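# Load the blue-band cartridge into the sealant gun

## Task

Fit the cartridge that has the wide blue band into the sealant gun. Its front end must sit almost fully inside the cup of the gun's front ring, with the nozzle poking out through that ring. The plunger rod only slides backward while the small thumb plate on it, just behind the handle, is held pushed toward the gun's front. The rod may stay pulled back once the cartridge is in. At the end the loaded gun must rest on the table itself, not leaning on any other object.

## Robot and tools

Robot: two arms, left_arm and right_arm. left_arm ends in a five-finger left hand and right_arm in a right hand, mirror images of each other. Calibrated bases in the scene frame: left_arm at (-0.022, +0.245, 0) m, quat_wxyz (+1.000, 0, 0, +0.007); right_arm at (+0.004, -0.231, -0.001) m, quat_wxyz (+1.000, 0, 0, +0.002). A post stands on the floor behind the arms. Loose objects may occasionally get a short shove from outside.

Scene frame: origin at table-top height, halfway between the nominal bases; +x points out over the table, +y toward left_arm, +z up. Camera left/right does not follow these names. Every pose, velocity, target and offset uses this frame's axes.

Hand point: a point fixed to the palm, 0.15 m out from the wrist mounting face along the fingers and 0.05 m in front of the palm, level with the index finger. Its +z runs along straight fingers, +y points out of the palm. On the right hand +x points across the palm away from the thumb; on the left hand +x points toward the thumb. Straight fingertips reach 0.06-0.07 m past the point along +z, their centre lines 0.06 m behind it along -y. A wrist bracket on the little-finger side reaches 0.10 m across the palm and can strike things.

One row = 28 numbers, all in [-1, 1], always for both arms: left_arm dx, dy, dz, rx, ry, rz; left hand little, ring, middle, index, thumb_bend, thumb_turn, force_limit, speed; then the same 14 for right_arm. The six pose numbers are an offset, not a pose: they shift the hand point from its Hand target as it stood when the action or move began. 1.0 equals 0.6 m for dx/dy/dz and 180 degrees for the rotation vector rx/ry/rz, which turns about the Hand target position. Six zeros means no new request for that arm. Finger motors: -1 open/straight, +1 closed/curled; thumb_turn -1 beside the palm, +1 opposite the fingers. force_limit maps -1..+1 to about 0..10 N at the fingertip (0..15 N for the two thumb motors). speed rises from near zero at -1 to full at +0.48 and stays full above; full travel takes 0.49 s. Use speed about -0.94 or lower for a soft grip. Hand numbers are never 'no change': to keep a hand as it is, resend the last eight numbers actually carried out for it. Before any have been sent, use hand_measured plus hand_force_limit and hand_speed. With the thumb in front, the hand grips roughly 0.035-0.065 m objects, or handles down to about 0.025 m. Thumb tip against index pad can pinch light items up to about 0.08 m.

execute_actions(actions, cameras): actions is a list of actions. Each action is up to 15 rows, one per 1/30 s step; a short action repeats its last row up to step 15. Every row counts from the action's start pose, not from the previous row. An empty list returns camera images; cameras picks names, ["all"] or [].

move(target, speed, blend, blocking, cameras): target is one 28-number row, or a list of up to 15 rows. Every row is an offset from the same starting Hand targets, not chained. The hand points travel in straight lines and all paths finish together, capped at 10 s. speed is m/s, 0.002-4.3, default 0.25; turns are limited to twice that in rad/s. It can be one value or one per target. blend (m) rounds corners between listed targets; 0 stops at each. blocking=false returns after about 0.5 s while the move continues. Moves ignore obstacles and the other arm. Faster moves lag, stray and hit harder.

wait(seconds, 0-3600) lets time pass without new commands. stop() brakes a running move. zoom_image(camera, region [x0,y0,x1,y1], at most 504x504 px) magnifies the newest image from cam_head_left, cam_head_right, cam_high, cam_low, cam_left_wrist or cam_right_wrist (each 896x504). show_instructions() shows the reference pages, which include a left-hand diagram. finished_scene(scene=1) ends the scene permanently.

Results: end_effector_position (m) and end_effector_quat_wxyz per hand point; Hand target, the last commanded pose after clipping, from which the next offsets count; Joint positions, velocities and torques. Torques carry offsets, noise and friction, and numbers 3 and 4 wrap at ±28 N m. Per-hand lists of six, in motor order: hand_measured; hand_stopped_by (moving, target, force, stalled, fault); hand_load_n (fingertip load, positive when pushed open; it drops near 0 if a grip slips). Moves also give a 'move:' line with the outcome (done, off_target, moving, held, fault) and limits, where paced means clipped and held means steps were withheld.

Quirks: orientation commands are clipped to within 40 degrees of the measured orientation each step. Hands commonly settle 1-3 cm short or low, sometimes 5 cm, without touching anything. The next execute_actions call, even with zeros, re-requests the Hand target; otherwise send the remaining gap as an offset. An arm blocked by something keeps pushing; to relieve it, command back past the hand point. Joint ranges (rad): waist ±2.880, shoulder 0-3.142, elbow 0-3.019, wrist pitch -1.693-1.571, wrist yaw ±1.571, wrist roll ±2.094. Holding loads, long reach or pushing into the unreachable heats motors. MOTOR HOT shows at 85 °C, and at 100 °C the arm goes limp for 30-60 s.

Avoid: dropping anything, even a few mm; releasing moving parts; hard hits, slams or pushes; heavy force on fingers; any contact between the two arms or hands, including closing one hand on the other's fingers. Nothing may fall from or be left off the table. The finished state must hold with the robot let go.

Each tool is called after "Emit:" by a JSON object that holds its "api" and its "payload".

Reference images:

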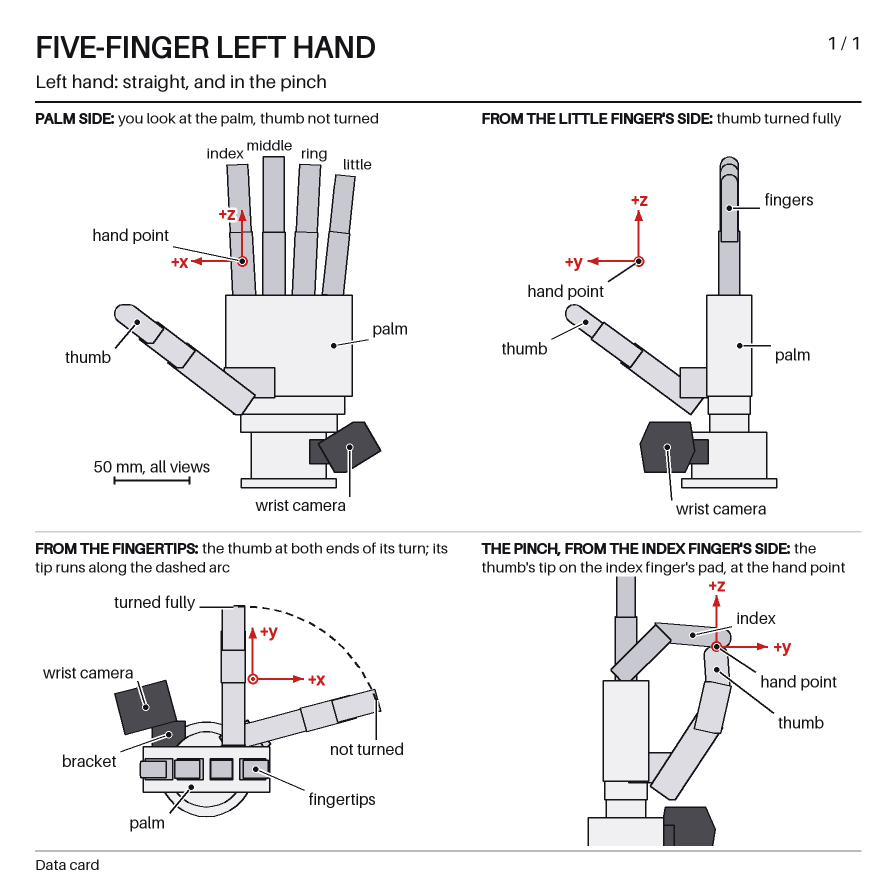

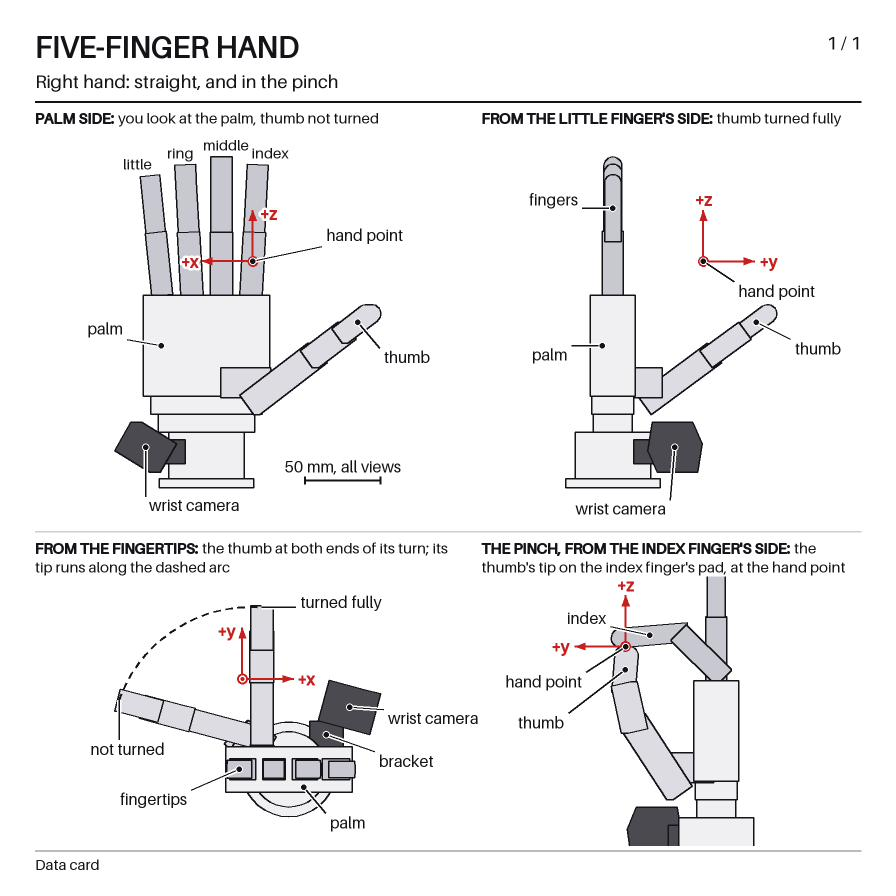

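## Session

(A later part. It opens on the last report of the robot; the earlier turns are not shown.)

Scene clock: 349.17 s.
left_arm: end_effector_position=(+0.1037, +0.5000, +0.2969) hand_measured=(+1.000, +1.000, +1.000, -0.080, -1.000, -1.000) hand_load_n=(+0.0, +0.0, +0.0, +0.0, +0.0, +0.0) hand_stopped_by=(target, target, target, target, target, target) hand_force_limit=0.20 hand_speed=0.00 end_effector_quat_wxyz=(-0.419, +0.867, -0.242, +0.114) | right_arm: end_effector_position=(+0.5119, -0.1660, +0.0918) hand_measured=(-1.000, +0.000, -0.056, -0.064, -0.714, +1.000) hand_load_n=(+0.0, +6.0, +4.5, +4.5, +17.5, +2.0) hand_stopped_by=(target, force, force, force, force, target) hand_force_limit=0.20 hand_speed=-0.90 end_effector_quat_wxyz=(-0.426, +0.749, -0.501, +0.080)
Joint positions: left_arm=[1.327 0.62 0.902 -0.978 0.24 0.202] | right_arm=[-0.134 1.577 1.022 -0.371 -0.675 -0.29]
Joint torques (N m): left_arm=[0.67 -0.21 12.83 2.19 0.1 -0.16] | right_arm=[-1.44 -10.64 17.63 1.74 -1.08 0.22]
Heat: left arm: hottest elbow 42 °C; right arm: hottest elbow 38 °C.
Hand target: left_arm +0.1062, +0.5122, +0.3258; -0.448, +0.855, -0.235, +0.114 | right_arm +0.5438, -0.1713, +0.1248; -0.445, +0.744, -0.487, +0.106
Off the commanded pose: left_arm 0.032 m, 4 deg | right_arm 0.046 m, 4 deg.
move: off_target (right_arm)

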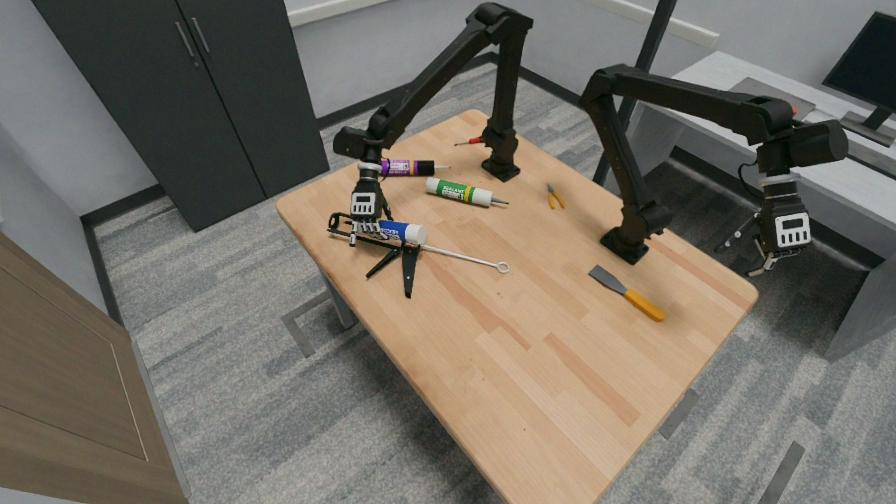

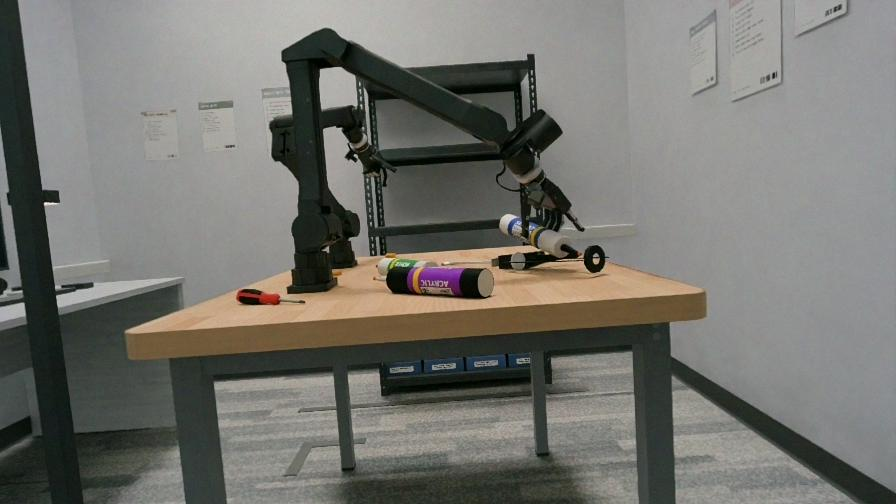

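Emit:
{"api": "move", "payload": {"target": [0,0,0,0,0,0,1,1,1,-0.08,-1,-1,0.2,0, 0.0187,-0.0265,-0.0092,0,0,0.0,-1,0.1,0.1,0.1,-0.3,1,0.2,-0.9], "speed": 0.04, "cameras": ["cam_high","cam_low"]}}

Emit:
{"api": "zoom_image", "payload": {"camera": "cam_low", "region": [480, 200, 620, 280]}}

Emit:
{"api": "zoom_image", "payload": {"camera": "cam_high", "region": [320, 190, 440, 260]}}

Scene clock: 350.37 s.
left_arm: end_effector_position=(+0.1037, +0.5000, +0.2969) hand_measured=(+1.000, +1.000, +1.000, -0.080, -1.000, -1.000) hand_load_n=(+0.0, +0.0, +0.0, +0.0, +0.0, -0.5) hand_stopped_by=(target, target, target, target, target, target) hand_force_limit=0.20 hand_speed=0.00 end_effector_quat_wxyz=(-0.419, +0.867, -0.242, +0.114) | right_arm: end_effector_position=(+0.5234, -0.1809, +0.0867) hand_measured=(-1.000, +0.000, -0.056, -0.064, -0.714, +1.000) hand_load_n=(+0.0, +5.5, +4.5, +4.5, +17.5, +2.0) hand_stopped_by=(target, force, force, force, force, target) hand_force_limit=0.20 hand_speed=-0.90 end_effector_quat_wxyz=(-0.427, +0.749, -0.501, +0.079)
Joint positions: left_arm=[1.327 0.62 0.902 -0.978 0.24 0.202] | right_arm=[-0.163 1.618 1.059 -0.385 -0.694 -0.318]
Joint torques (N m): left_arm=[1.55 0.03 12.94 2.25 0.11 -0.17] | right_arm=[-1.49 -11.22 17.61 1.69 -1.1 0.21]
Heat: left arm: hottest elbow 42 °C; right arm: hottest elbow 38 °C.
Hand target: left_arm +0.1062, +0.5122, +0.3258; -0.448, +0.855, -0.235, +0.114 | right_arm +0.5550, -0.1872, +0.1194; -0.445, +0.744, -0.487, +0.106
Off the commanded pose: left_arm 0.032 m, 4 deg | right_arm 0.046 m, 4 deg.
move: off_target (right_arm)

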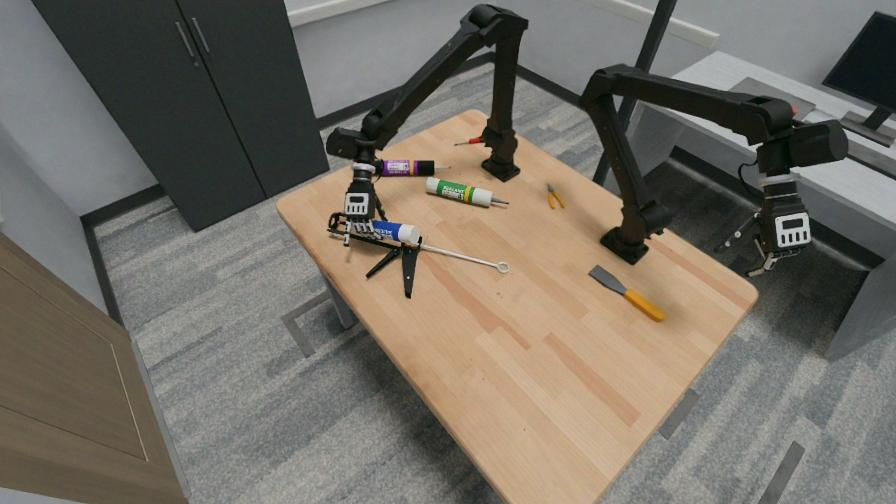

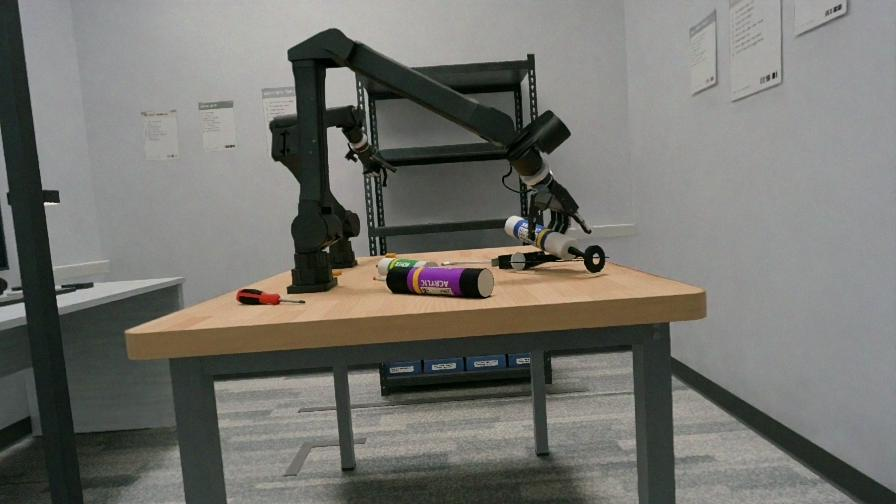

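Scaled by 3.600 from the camera's image (finer frame: 1280x720).

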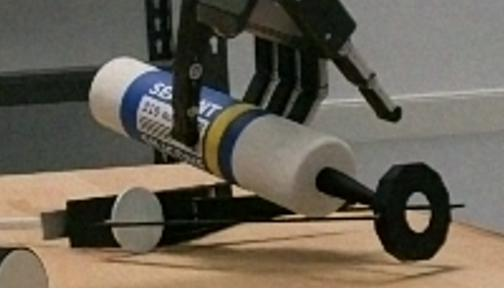

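Scaled by 4.200 from the camera's image (finer frame: 1280x720).

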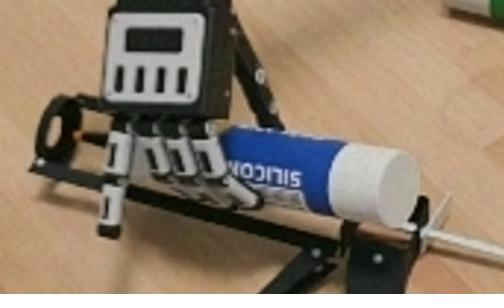

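Emit:
{"api": "zoom_image", "payload": {"camera": "cam_high", "region": [322, 200, 362, 236]}}

Emit:
{"api": "zoom_image", "payload": {"camera": "cam_low", "region": [565, 230, 615, 280]}}

Scaled by 12.600 from the camera's image (finer frame: 1280x720).

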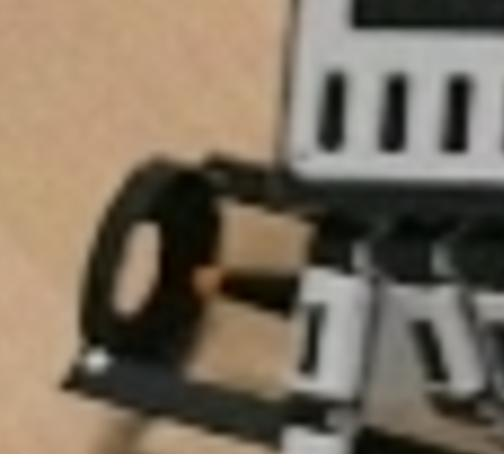

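Scaled by 10.080 from the camera's image (finer frame: 1280x720).

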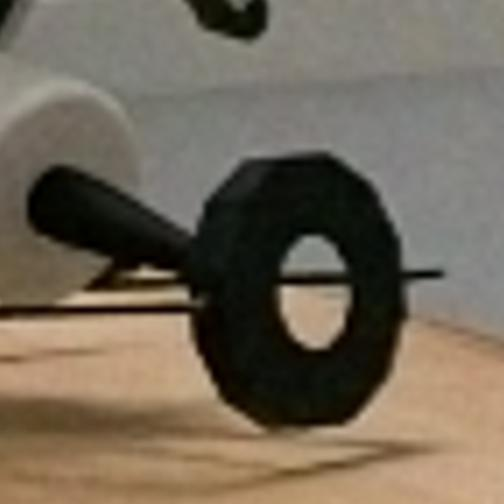

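Emit:
{"api": "move", "payload": {"target": [0,0,0,0,0,0,1,1,1,-0.08,-1,-1,0.2,0, 0.017,-0.028,-0.006,0,0,0.0,-1,0.1,0.1,0.1,-0.3,1,0.2,-0.9], "speed": 0.04, "cameras": ["cam_high","cam_low"]}}

Emit:
{"api": "zoom_image", "payload": {"camera": "cam_high", "region": [322, 200, 362, 236]}}

Emit:
{"api": "zoom_image", "payload": {"camera": "cam_low", "region": [565, 230, 615, 280]}}

Emit:
{"api": "zoom_image", "payload": {"camera": "cam_low", "region": [480, 200, 620, 280]}}

Scene clock: 351.93 s.
left_arm: end_effector_position=(+0.1037, +0.5000, +0.2969) hand_measured=(+1.000, +1.000, +1.000, -0.080, -1.000, -1.000) hand_load_n=(+0.0, +0.0, +0.0, +0.0, +0.0, +0.0) hand_stopped_by=(target, target, target, target, target, target) hand_force_limit=0.20 hand_speed=0.00 end_effector_quat_wxyz=(-0.419, +0.867, -0.242, +0.114) | right_arm: end_effector_position=(+0.5342, -0.1971, +0.0838) hand_measured=(-1.000, +0.000, -0.056, -0.064, -0.714, +1.000) hand_load_n=(+0.0, +6.0, +4.5, +4.5, +18.0, +2.0) hand_stopped_by=(target, force, force, force, force, target) hand_force_limit=0.20 hand_speed=-0.90 end_effector_quat_wxyz=(-0.428, +0.748, -0.501, +0.080)
Joint positions: left_arm=[1.327 0.62 0.902 -0.978 0.24 0.202] | right_arm=[-0.193 1.655 1.099 -0.406 -0.712 -0.348]
Joint torques (N m): left_arm=[1.26 -0.44 13.15 2.39 0.11 -0.19] | right_arm=[-1.44 -11.69 17.51 1.65 -1.13 0.2]
Heat: left arm: hottest elbow 42 °C; right arm: hottest elbow 38 °C.
Hand target: left_arm +0.1062, +0.5122, +0.3258; -0.448, +0.855, -0.235, +0.114 | right_arm +0.5653, -0.2040, +0.1158; -0.445, +0.744, -0.487, +0.106
Off the commanded pose: left_arm 0.032 m, 4 deg | right_arm 0.045 m, 4 deg.
move: off_target (right_arm)

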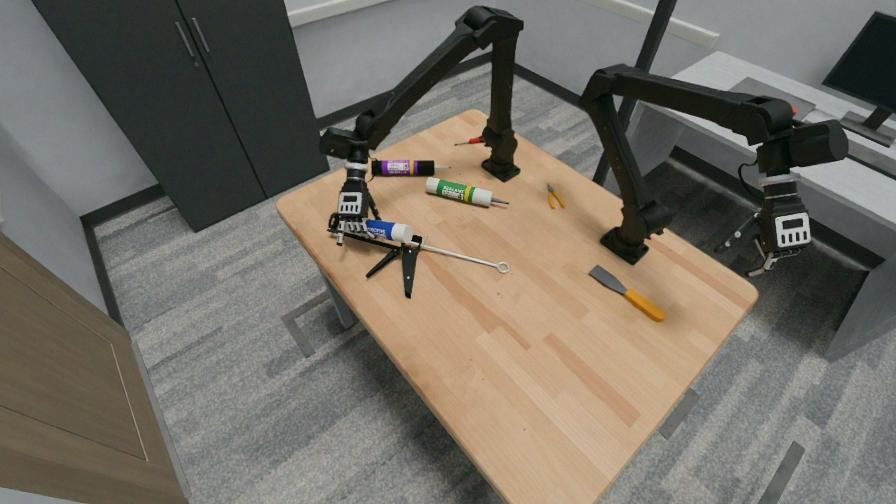

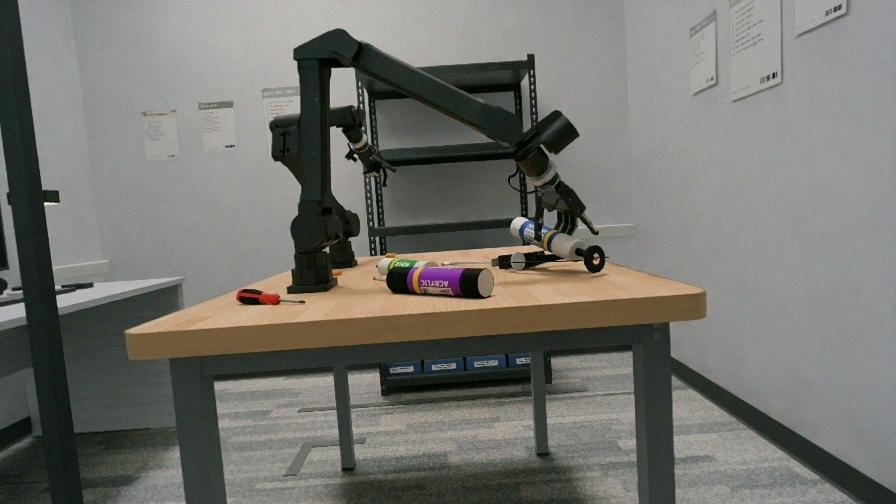

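Scaled by 12.600 from the camera's image (finer frame: 1280x720).

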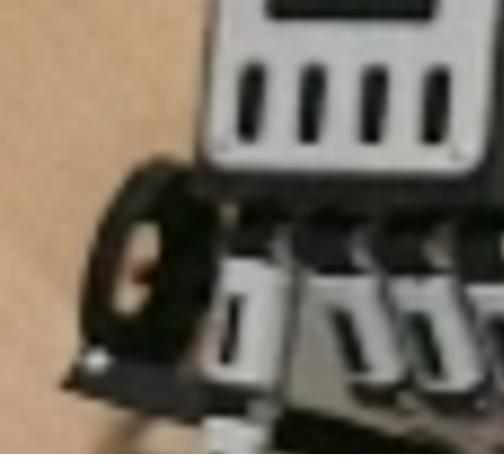

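Scaled by 10.080 from the camera's image (finer frame: 1280x720).

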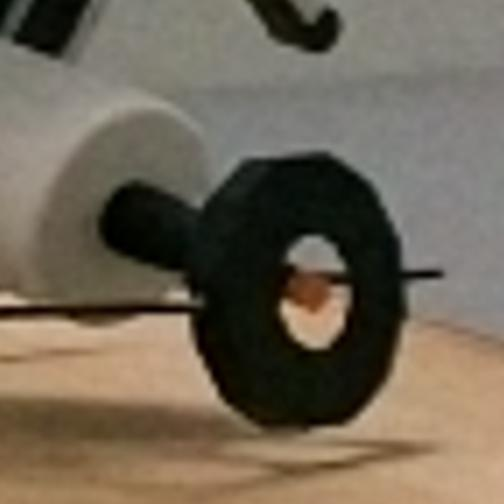

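Scaled by 3.600 from the camera's image (finer frame: 1280x720).

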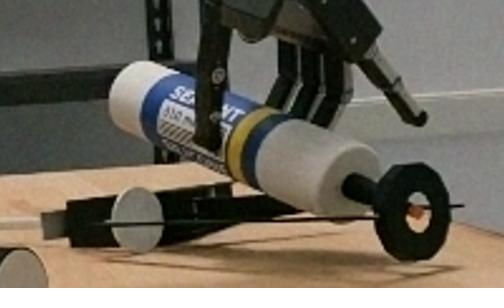

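Emit:
{"api": "move", "payload": {"target": [0,0,0,0,0,0,1,1,1,-0.08,-1,-1,0.2,0, 0.0125,-0.0207,-0.0075,0,0,0.0,-1,0.1,0.1,0.1,-0.3,1,0.2,-0.9], "speed": 0.04, "cameras": ["cam_high","cam_low"]}}

Emit:
{"api": "zoom_image", "payload": {"camera": "cam_high", "region": [322, 200, 362, 236]}}

Emit:
{"api": "zoom_image", "payload": {"camera": "cam_low", "region": [565, 230, 615, 280]}}

Emit:
{"api": "zoom_image", "payload": {"camera": "cam_low", "region": [480, 200, 620, 280]}}

Scene clock: 353.03 s.
left_arm: end_effector_position=(+0.1037, +0.5000, +0.2969) hand_measured=(+1.000, +1.000, +1.000, -0.080, -1.000, -1.000) hand_load_n=(+0.0, +0.0, +0.0, +0.0, +0.0, +0.0) hand_stopped_by=(target, target, target, target, target, target) hand_force_limit=0.20 hand_speed=0.00 end_effector_quat_wxyz=(-0.419, +0.867, -0.242, +0.114) | right_arm: end_effector_position=(+0.5420, -0.2088, +0.0793) hand_measured=(-1.000, +0.000, -0.056, -0.064, -0.714, +1.000) hand_load_n=(+0.0, +5.5, +4.0, +5.0, +17.5, +2.0) hand_stopped_by=(target, force, force, force, force, target) hand_force_limit=0.20 hand_speed=-0.90 end_effector_quat_wxyz=(-0.428, +0.748, -0.500, +0.080)
Joint positions: left_arm=[1.327 0.62 0.902 -0.978 0.24 0.202] | right_arm=[-0.213 1.685 1.127 -0.417 -0.725 -0.37]
Joint torques (N m): left_arm=[1.49 0.09 13.01 2.1 0.1 -0.17] | right_arm=[-1.38 -12.1 17.46 1.57 -1.15 0.21]
Heat: left arm: hottest elbow 42 °C; right arm: hottest elbow 38 °C.
Hand target: left_arm +0.1062, +0.5122, +0.3258; -0.448, +0.855, -0.235, +0.114 | right_arm +0.5727, -0.2163, +0.1112; -0.445, +0.744, -0.487, +0.106
Off the commanded pose: left_arm 0.032 m, 4 deg | right_arm 0.045 m, 4 deg.
move: off_target (right_arm)

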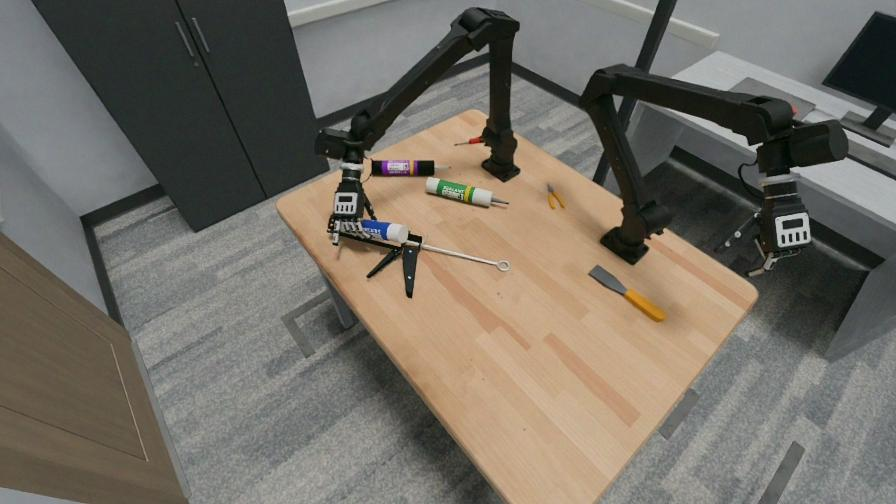

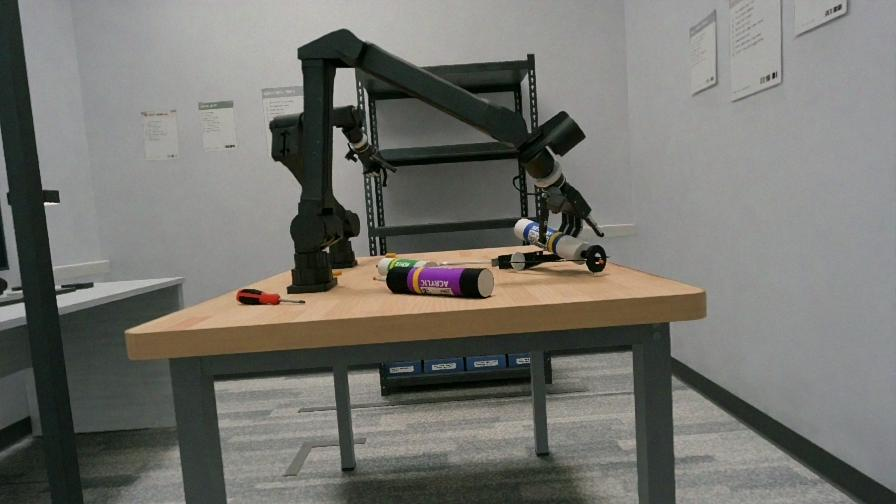

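Scaled by 12.600 from the camera's image (finer frame: 1280x720).

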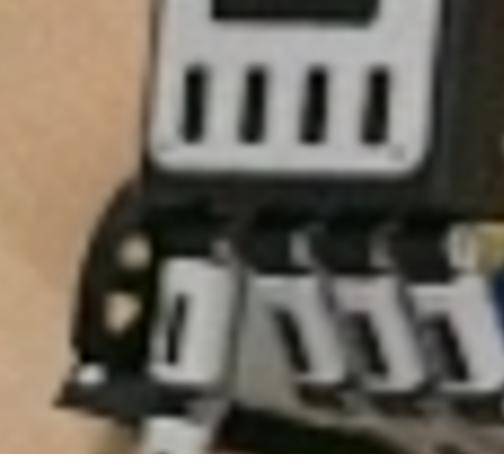

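Scaled by 10.080 from the camera's image (finer frame: 1280x720).

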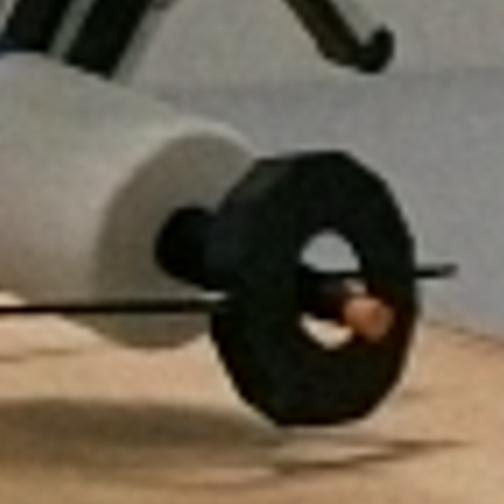

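Scaled by 3.600 from the camera's image (finer frame: 1280x720).

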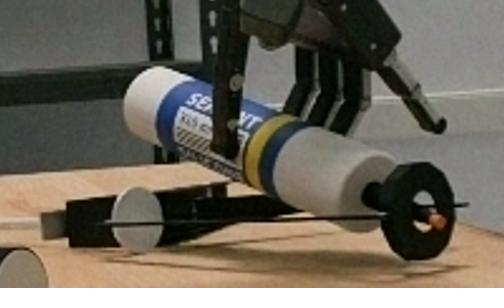

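Emit:
{"api": "move", "payload": {"target": [0,0,0,0,0,0,1,1,1,-0.08,-1,-1,0.2,0, 0.0125,-0.0207,-0.0065,0,0,0.0,-1,0.1,0.1,0.1,-0.3,1,0.2,-0.9], "speed": 0.04, "cameras": ["cam_high","cam_low"]}}

Emit:
{"api": "zoom_image", "payload": {"camera": "cam_high", "region": [310, 190, 430, 270]}}

Emit:
{"api": "zoom_image", "payload": {"camera": "cam_low", "region": [565, 230, 615, 280]}}

Emit:
{"api": "zoom_image", "payload": {"camera": "cam_low", "region": [480, 200, 620, 280]}}

Scene clock: 354.23 s.
left_arm: end_effector_position=(+0.1037, +0.5000, +0.2969) hand_measured=(+1.000, +1.000, +1.000, -0.080, -1.000, -1.000) hand_load_n=(+0.0, +0.0, +0.0, +0.0, +0.0, +0.0) hand_stopped_by=(target, target, target, target, target, target) hand_force_limit=0.20 hand_speed=0.00 end_effector_quat_wxyz=(-0.419, +0.867, -0.242, +0.114) | right_arm: end_effector_position=(+0.5496, -0.2203, +0.0757) hand_measured=(-1.000, +0.000, -0.056, -0.064, -0.714, +1.000) hand_load_n=(+0.0, +6.0, +4.5, +4.5, +17.5, +2.5) hand_stopped_by=(target, force, force, force, force, target) hand_force_limit=0.20 hand_speed=-0.90 end_effector_quat_wxyz=(-0.429, +0.748, -0.500, +0.079)
Joint positions: left_arm=[1.327 0.62 0.902 -0.978 0.24 0.202] | right_arm=[-0.233 1.715 1.157 -0.433 -0.737 -0.391]
Joint torques (N m): left_arm=[1.26 -0.67 13.09 2.25 0.13 -0.14] | right_arm=[-1.44 -12.51 17.42 1.57 -1.16 0.22]
Heat: left arm: hottest elbow 42 °C; right arm: hottest elbow 38 °C.
Hand target: left_arm +0.1062, +0.5122, +0.3258; -0.448, +0.855, -0.235, +0.114 | right_arm +0.5802, -0.2287, +0.1074; -0.445, +0.744, -0.487, +0.106
Off the commanded pose: left_arm 0.032 m, 4 deg | right_arm 0.045 m, 4 deg.
move: off_target (right_arm)

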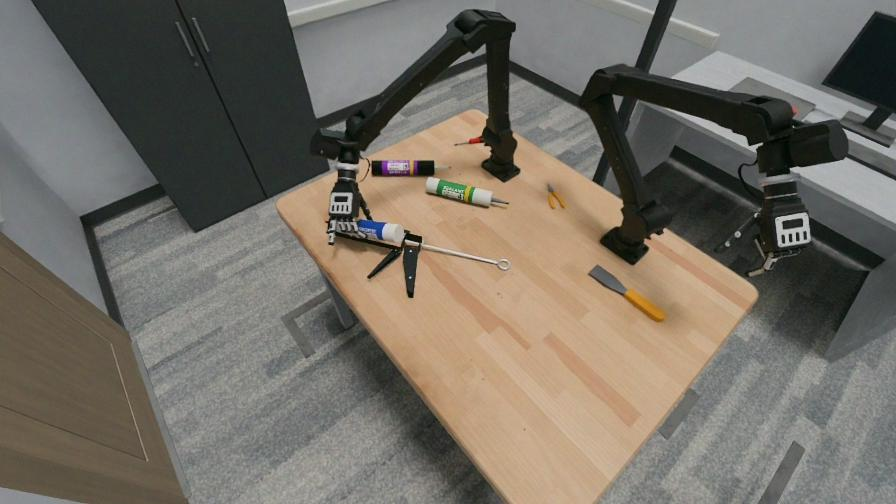

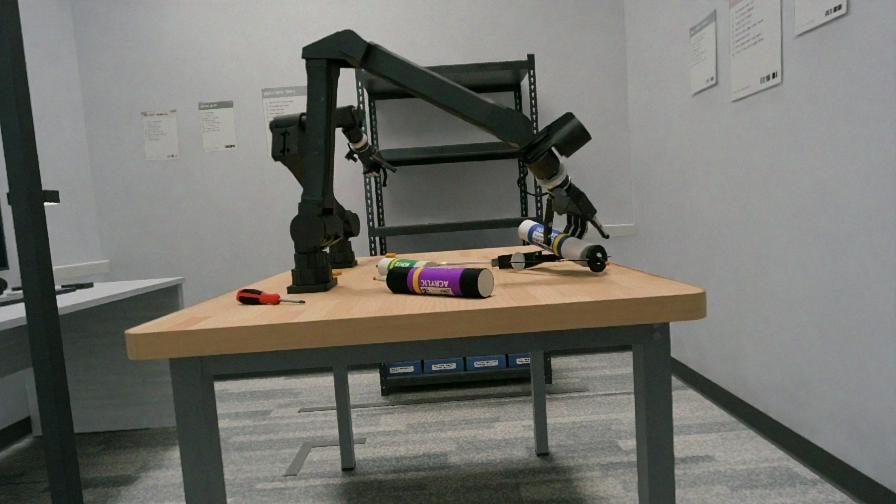

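Scaled by 4.200 from the camera's image (finer frame: 1280x720).

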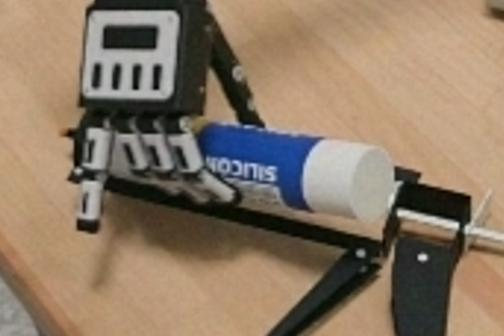

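Scaled by 10.080 from the camera's image (finer frame: 1280x720).

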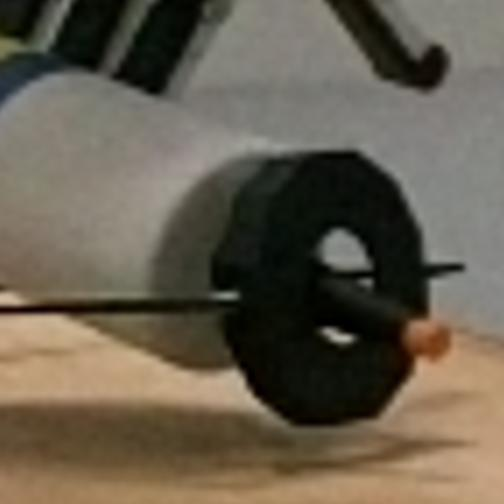

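Scaled by 3.600 from the camera's image (finer frame: 1280x720).

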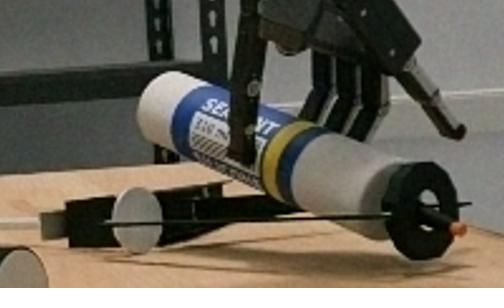

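Emit:
{"api": "move", "payload": {"target": [0,0,0,0,0,0,1,1,1,-0.08,-1,-1,0.2,0, 0.0075,-0.0125,-0.0045,0,0,0.0,-1,0.1,0.1,0.1,-0.3,1,0.2,-0.9], "speed": 0.04, "cameras": ["cam_high","cam_low"]}}

Emit:
{"api": "zoom_image", "payload": {"camera": "cam_high", "region": [310, 190, 430, 270]}}

Emit:
{"api": "zoom_image", "payload": {"camera": "cam_low", "region": [565, 230, 615, 280]}}

Emit:
{"api": "zoom_image", "payload": {"camera": "cam_low", "region": [500, 200, 610, 280]}}

Scene clock: 356.67 s.
left_arm: end_effector_position=(+0.1037, +0.5000, +0.2969) hand_measured=(+1.000, +1.000, +1.000, -0.080, -1.000, -1.000) hand_load_n=(+0.0, +0.0, +0.0, +0.0, +0.0, +0.0) hand_stopped_by=(target, target, target, target, target, target) hand_force_limit=0.20 hand_speed=0.00 end_effector_quat_wxyz=(-0.419, +0.867, -0.242, +0.114) | right_arm: end_effector_position=(+0.5548, -0.2262, +0.0740) hand_measured=(-1.000, +0.000, -0.056, -0.064, -0.714, +1.000) hand_load_n=(+0.0, +5.5, +4.5, +4.5, +17.5, +2.0) hand_stopped_by=(target, force, force, force, force, target) hand_force_limit=0.20 hand_speed=-0.90 end_effector_quat_wxyz=(-0.430, +0.749, -0.499, +0.080)
Joint positions: left_arm=[1.327 0.62 0.902 -0.978 0.24 0.202] | right_arm=[-0.242 1.733 1.177 -0.441 -0.744 -0.404]
Joint torques (N m): left_arm=[1.55 0.73 13.09 2.33 0.11 -0.13] | right_arm=[-1.61 -12.69 17.29 1.52 -1.16 0.21]
Heat: left arm: hottest elbow 42 °C; right arm: hottest elbow 38 °C.
Hand target: left_arm +0.1062, +0.5122, +0.3258; -0.448, +0.855, -0.235, +0.114 | right_arm +0.5846, -0.2362, +0.1046; -0.445, +0.744, -0.487, +0.106
Off the commanded pose: left_arm 0.032 m, 4 deg | right_arm 0.044 m, 4 deg.
move: off_target (right_arm)

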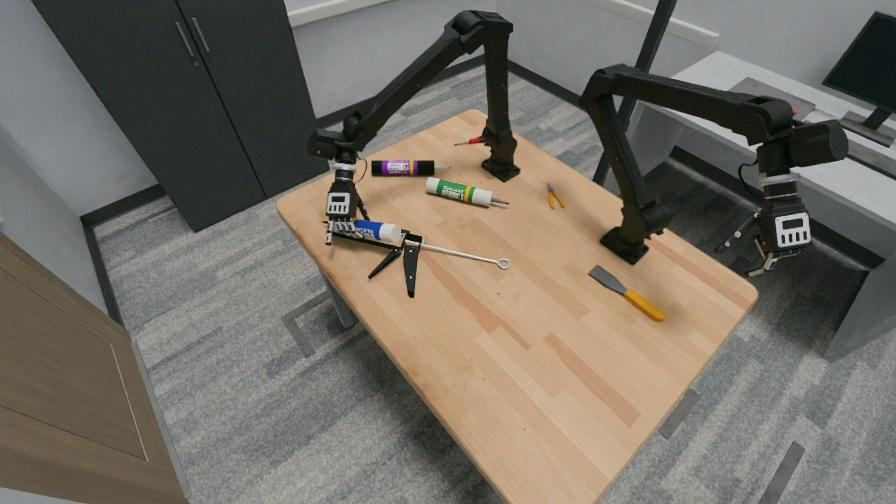

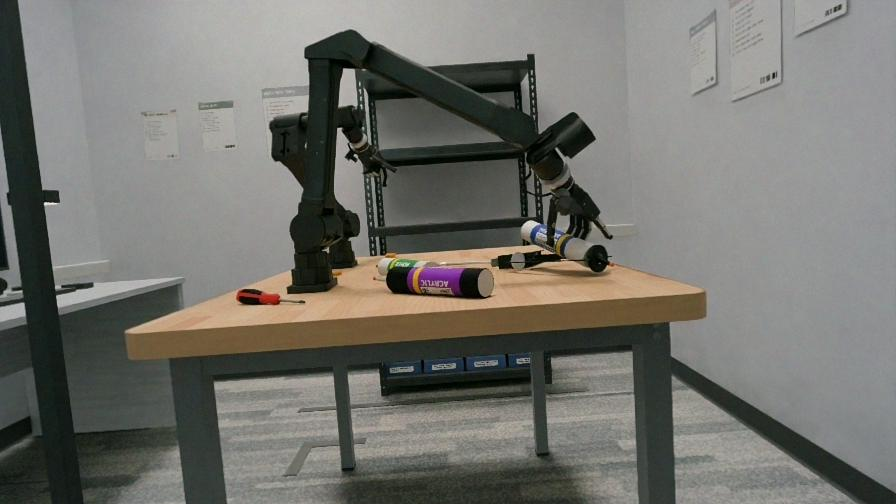

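Scaled by 4.200 from the camera's image (finer frame: 1280x720).

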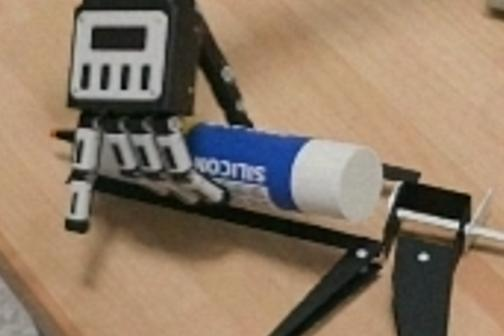

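Scaled by 10.080 from the camera's image (finer frame: 1280x720).

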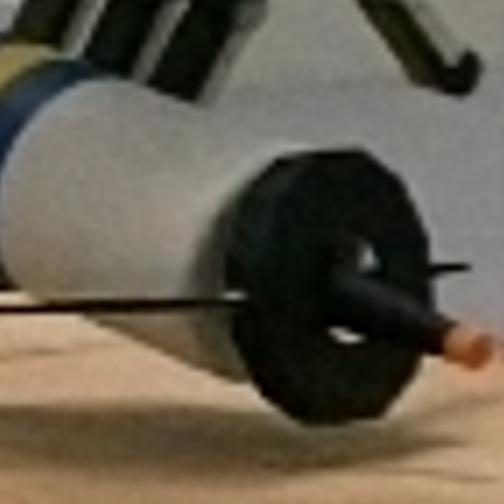

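Scaled by 4.582 from the camera's image (finer frame: 1280x720).

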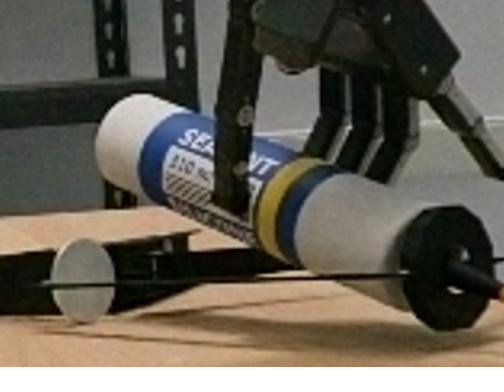

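Emit:
{"api": "move", "payload": {"target": [0,0,0,0,0,0,1,1,1,-0.08,-1,-1,0.2,0, 0.0,0.0,-0.018,-0.024,-0.0137,0.0,-1,0.1,0.1,0.1,-0.3,1,0.2,-0.9], "speed": 0.04, "cameras": ["cam_high","cam_low"]}}

Emit:
{"api": "zoom_image", "payload": {"camera": "cam_high", "region": [310, 190, 430, 270]}}

Emit:
{"api": "zoom_image", "payload": {"camera": "cam_low", "region": [565, 230, 615, 280]}}

Emit:
{"api": "zoom_image", "payload": {"camera": "cam_low", "region": [500, 200, 610, 280]}}

Scene clock: 358.53 s.
left_arm: end_effector_position=(+0.1037, +0.5000, +0.2969) hand_measured=(+1.000, +1.000, +1.000, -0.080, -1.000, -1.000) hand_load_n=(+0.0, +0.0, +0.0, +0.0, +0.0, +0.0) hand_stopped_by=(target, target, target, target, target, target) hand_force_limit=0.20 hand_speed=0.00 end_effector_quat_wxyz=(-0.419, +0.867, -0.242, +0.114) | right_arm: end_effector_position=(+0.5625, -0.2349, +0.0693) hand_measured=(-1.000, +0.000, -0.056, -0.064, -0.714, +1.000) hand_load_n=(+0.0, +6.5, +4.5, +4.5, +17.5, +1.5) hand_stopped_by=(target, force, force, force, force, target) hand_force_limit=0.20 hand_speed=-0.90 end_effector_quat_wxyz=(-0.413, +0.756, -0.496, +0.106)
Joint positions: left_arm=[1.327 0.62 0.902 -0.978 0.24 0.202] | right_arm=[-0.239 1.733 1.177 -0.415 -0.692 -0.422]
Joint torques (N m): left_arm=[1.26 0.56 13.19 2.33 0.16 -0.12] | right_arm=[-0.26 -13.8 13.72 3.12 -0.76 0.06]
Heat: left arm: hottest elbow 42 °C; right arm: hottest elbow 39 °C.
Hand target: left_arm +0.1062, +0.5122, +0.3258; -0.448, +0.855, -0.235, +0.114 | right_arm +0.5847, -0.2363, +0.0938; -0.427, +0.758, -0.473, +0.140
Off the commanded pose: left_arm 0.032 m, 4 deg | right_arm 0.033 m, 5 deg.
move: off_target (right_arm)

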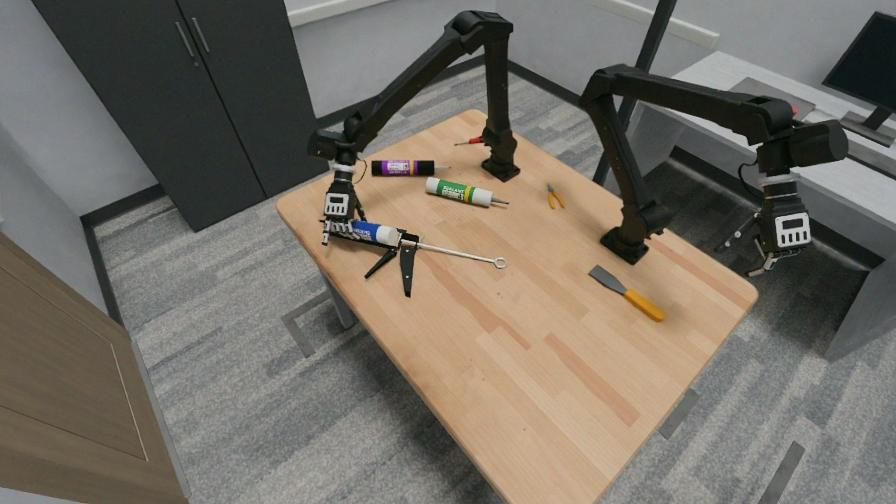

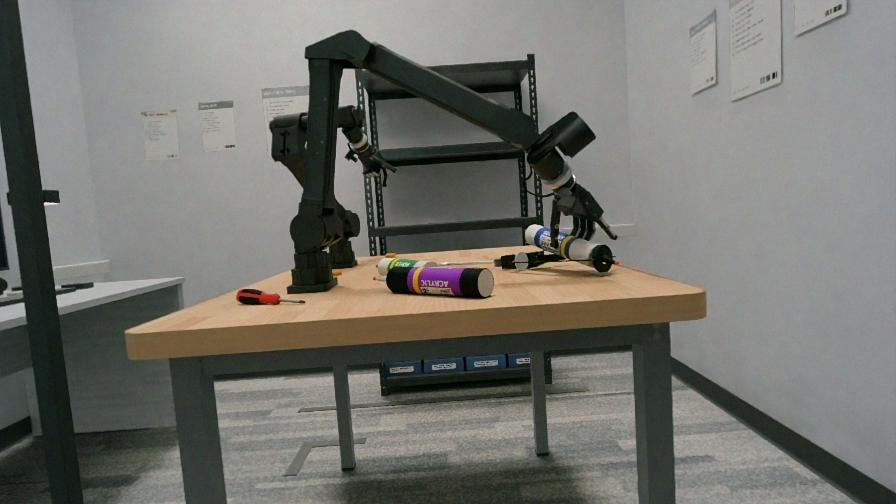

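Scaled by 4.200 from the camera's image (finer frame: 1280x720).

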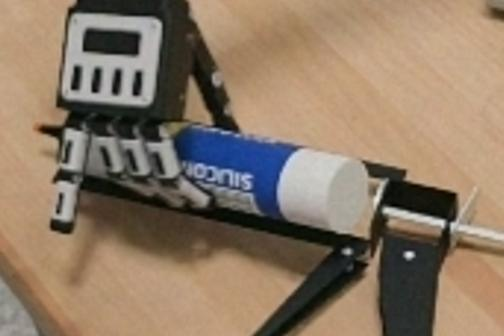

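Scaled by 10.080 from the camera's image (finer frame: 1280x720).

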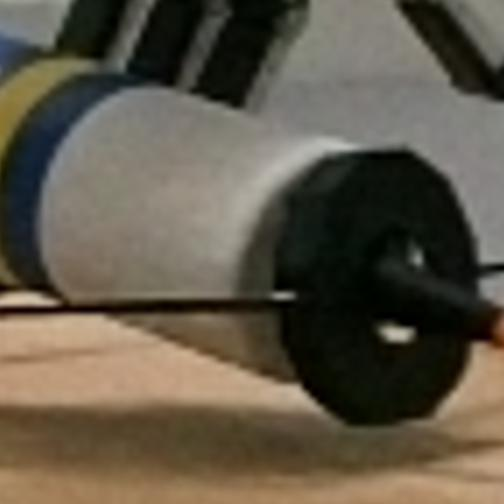

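Scaled by 4.582 from the camera's image (finer frame: 1280x720).

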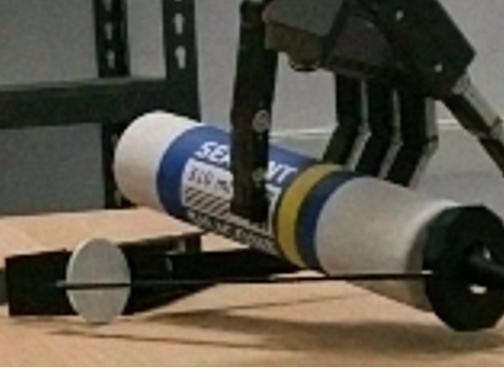

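Emit:
{"api": "move", "payload": {"target": [0,0,0,0,0,0,1,1,1,-0.08,-1,-1,0.2,0, -0.0075,0.013,-0.03,-0.0193,-0.011,0.0,-1,0.1,0.1,0.1,-0.3,1,0.2,-0.9], "speed": 0.04, "cameras": ["cam_high","cam_low"]}}

Emit:
{"api": "zoom_image", "payload": {"camera": "cam_high", "region": [310, 190, 430, 270]}}

Emit:
{"api": "zoom_image", "payload": {"camera": "cam_low", "region": [565, 230, 615, 280]}}

Emit:
{"api": "zoom_image", "payload": {"camera": "cam_low", "region": [500, 200, 610, 280]}}

Scene clock: 360.17 s.
left_arm: end_effector_position=(+0.1037, +0.5000, +0.2969) hand_measured=(+1.000, +1.000, +1.000, -0.080, -1.000, -1.000) hand_load_n=(+0.0, +0.0, +0.0, +0.0, +0.0, +0.0) hand_stopped_by=(target, target, target, target, target, target) hand_force_limit=0.20 hand_speed=0.00 end_effector_quat_wxyz=(-0.419, +0.867, -0.242, +0.114) | right_arm: end_effector_position=(+0.5718, -0.2320, +0.0600) hand_measured=(-1.000, +0.000, -0.056, -0.064, -0.716, +1.000) hand_load_n=(+0.0, +8.0, +4.0, +2.0, +18.5, +0.0) hand_stopped_by=(target, force, force, force, force, target) hand_force_limit=0.20 hand_speed=-0.90 end_effector_quat_wxyz=(-0.405, +0.766, -0.479, +0.144)
Joint positions: left_arm=[1.327 0.62 0.902 -0.978 0.24 0.202] | right_arm=[-0.215 1.731 1.146 -0.322 -0.643 -0.436]
Joint torques (N m): left_arm=[1.38 0.09 12.98 2.21 0.1 -0.16] | right_arm=[0.21 -14.39 10.54 3.17 -0.34 0.06]
Heat: left arm: hottest elbow 42 °C; right arm: hottest elbow 39 °C.
Hand target: left_arm +0.1062, +0.5122, +0.3258; -0.448, +0.855, -0.235, +0.114 | right_arm +0.5802, -0.2284, +0.0758; -0.412, +0.768, -0.461, +0.168
Off the commanded pose: left_arm 0.032 m, 4 deg | right_arm 0.018 m, 4 deg.
move: off_target (right_arm)

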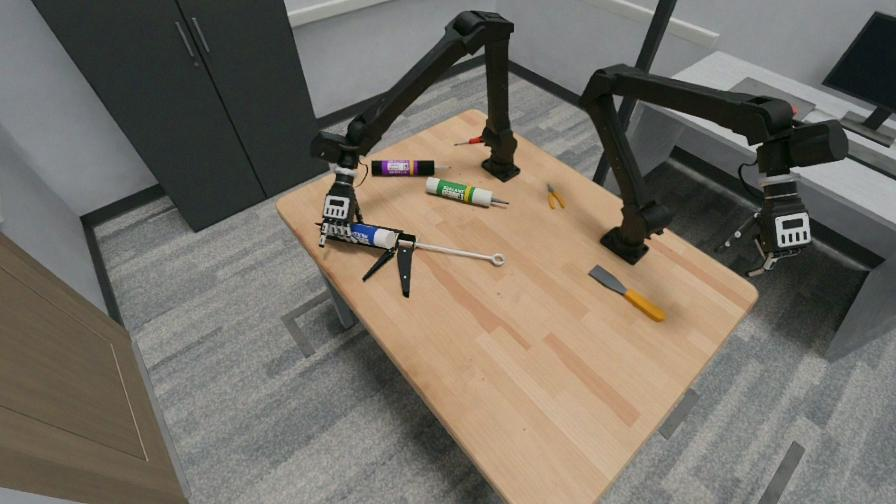

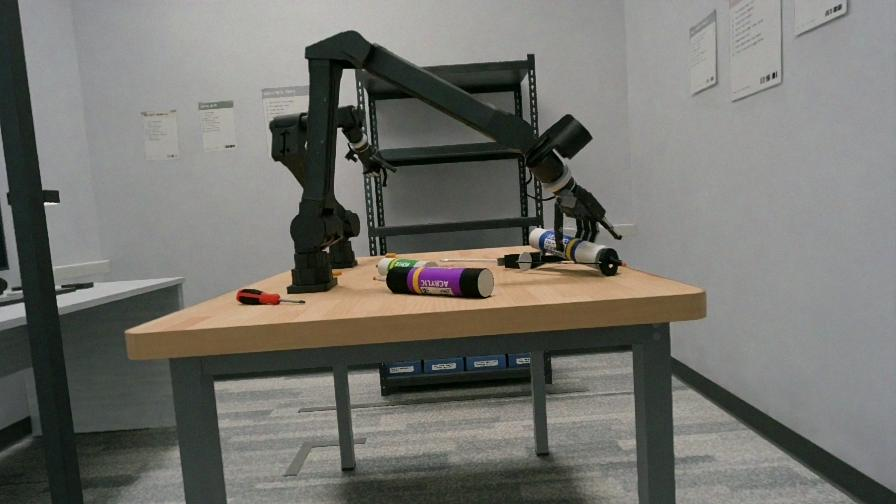

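Scaled by 4.200 from the camera's image (finer frame: 1280x720).

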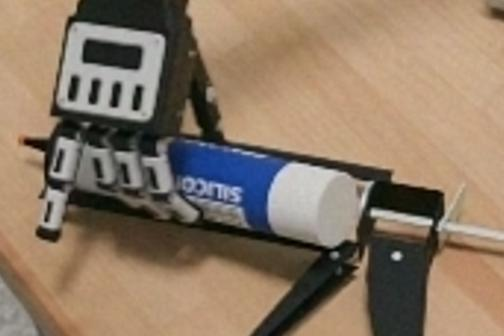

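Scaled by 10.080 from the camera's image (finer frame: 1280x720).

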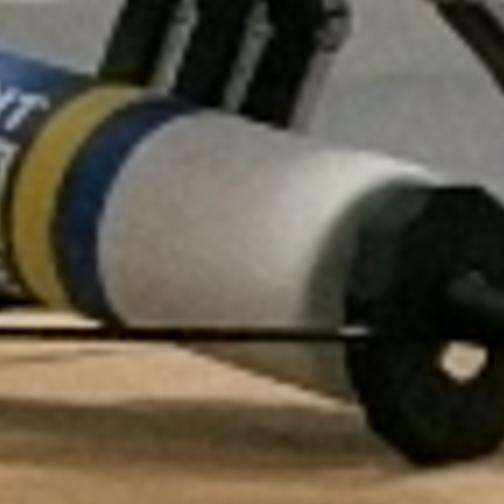

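Scaled by 4.582 from the camera's image (finer frame: 1280x720).

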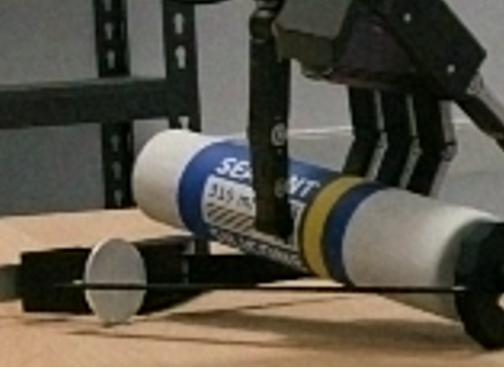

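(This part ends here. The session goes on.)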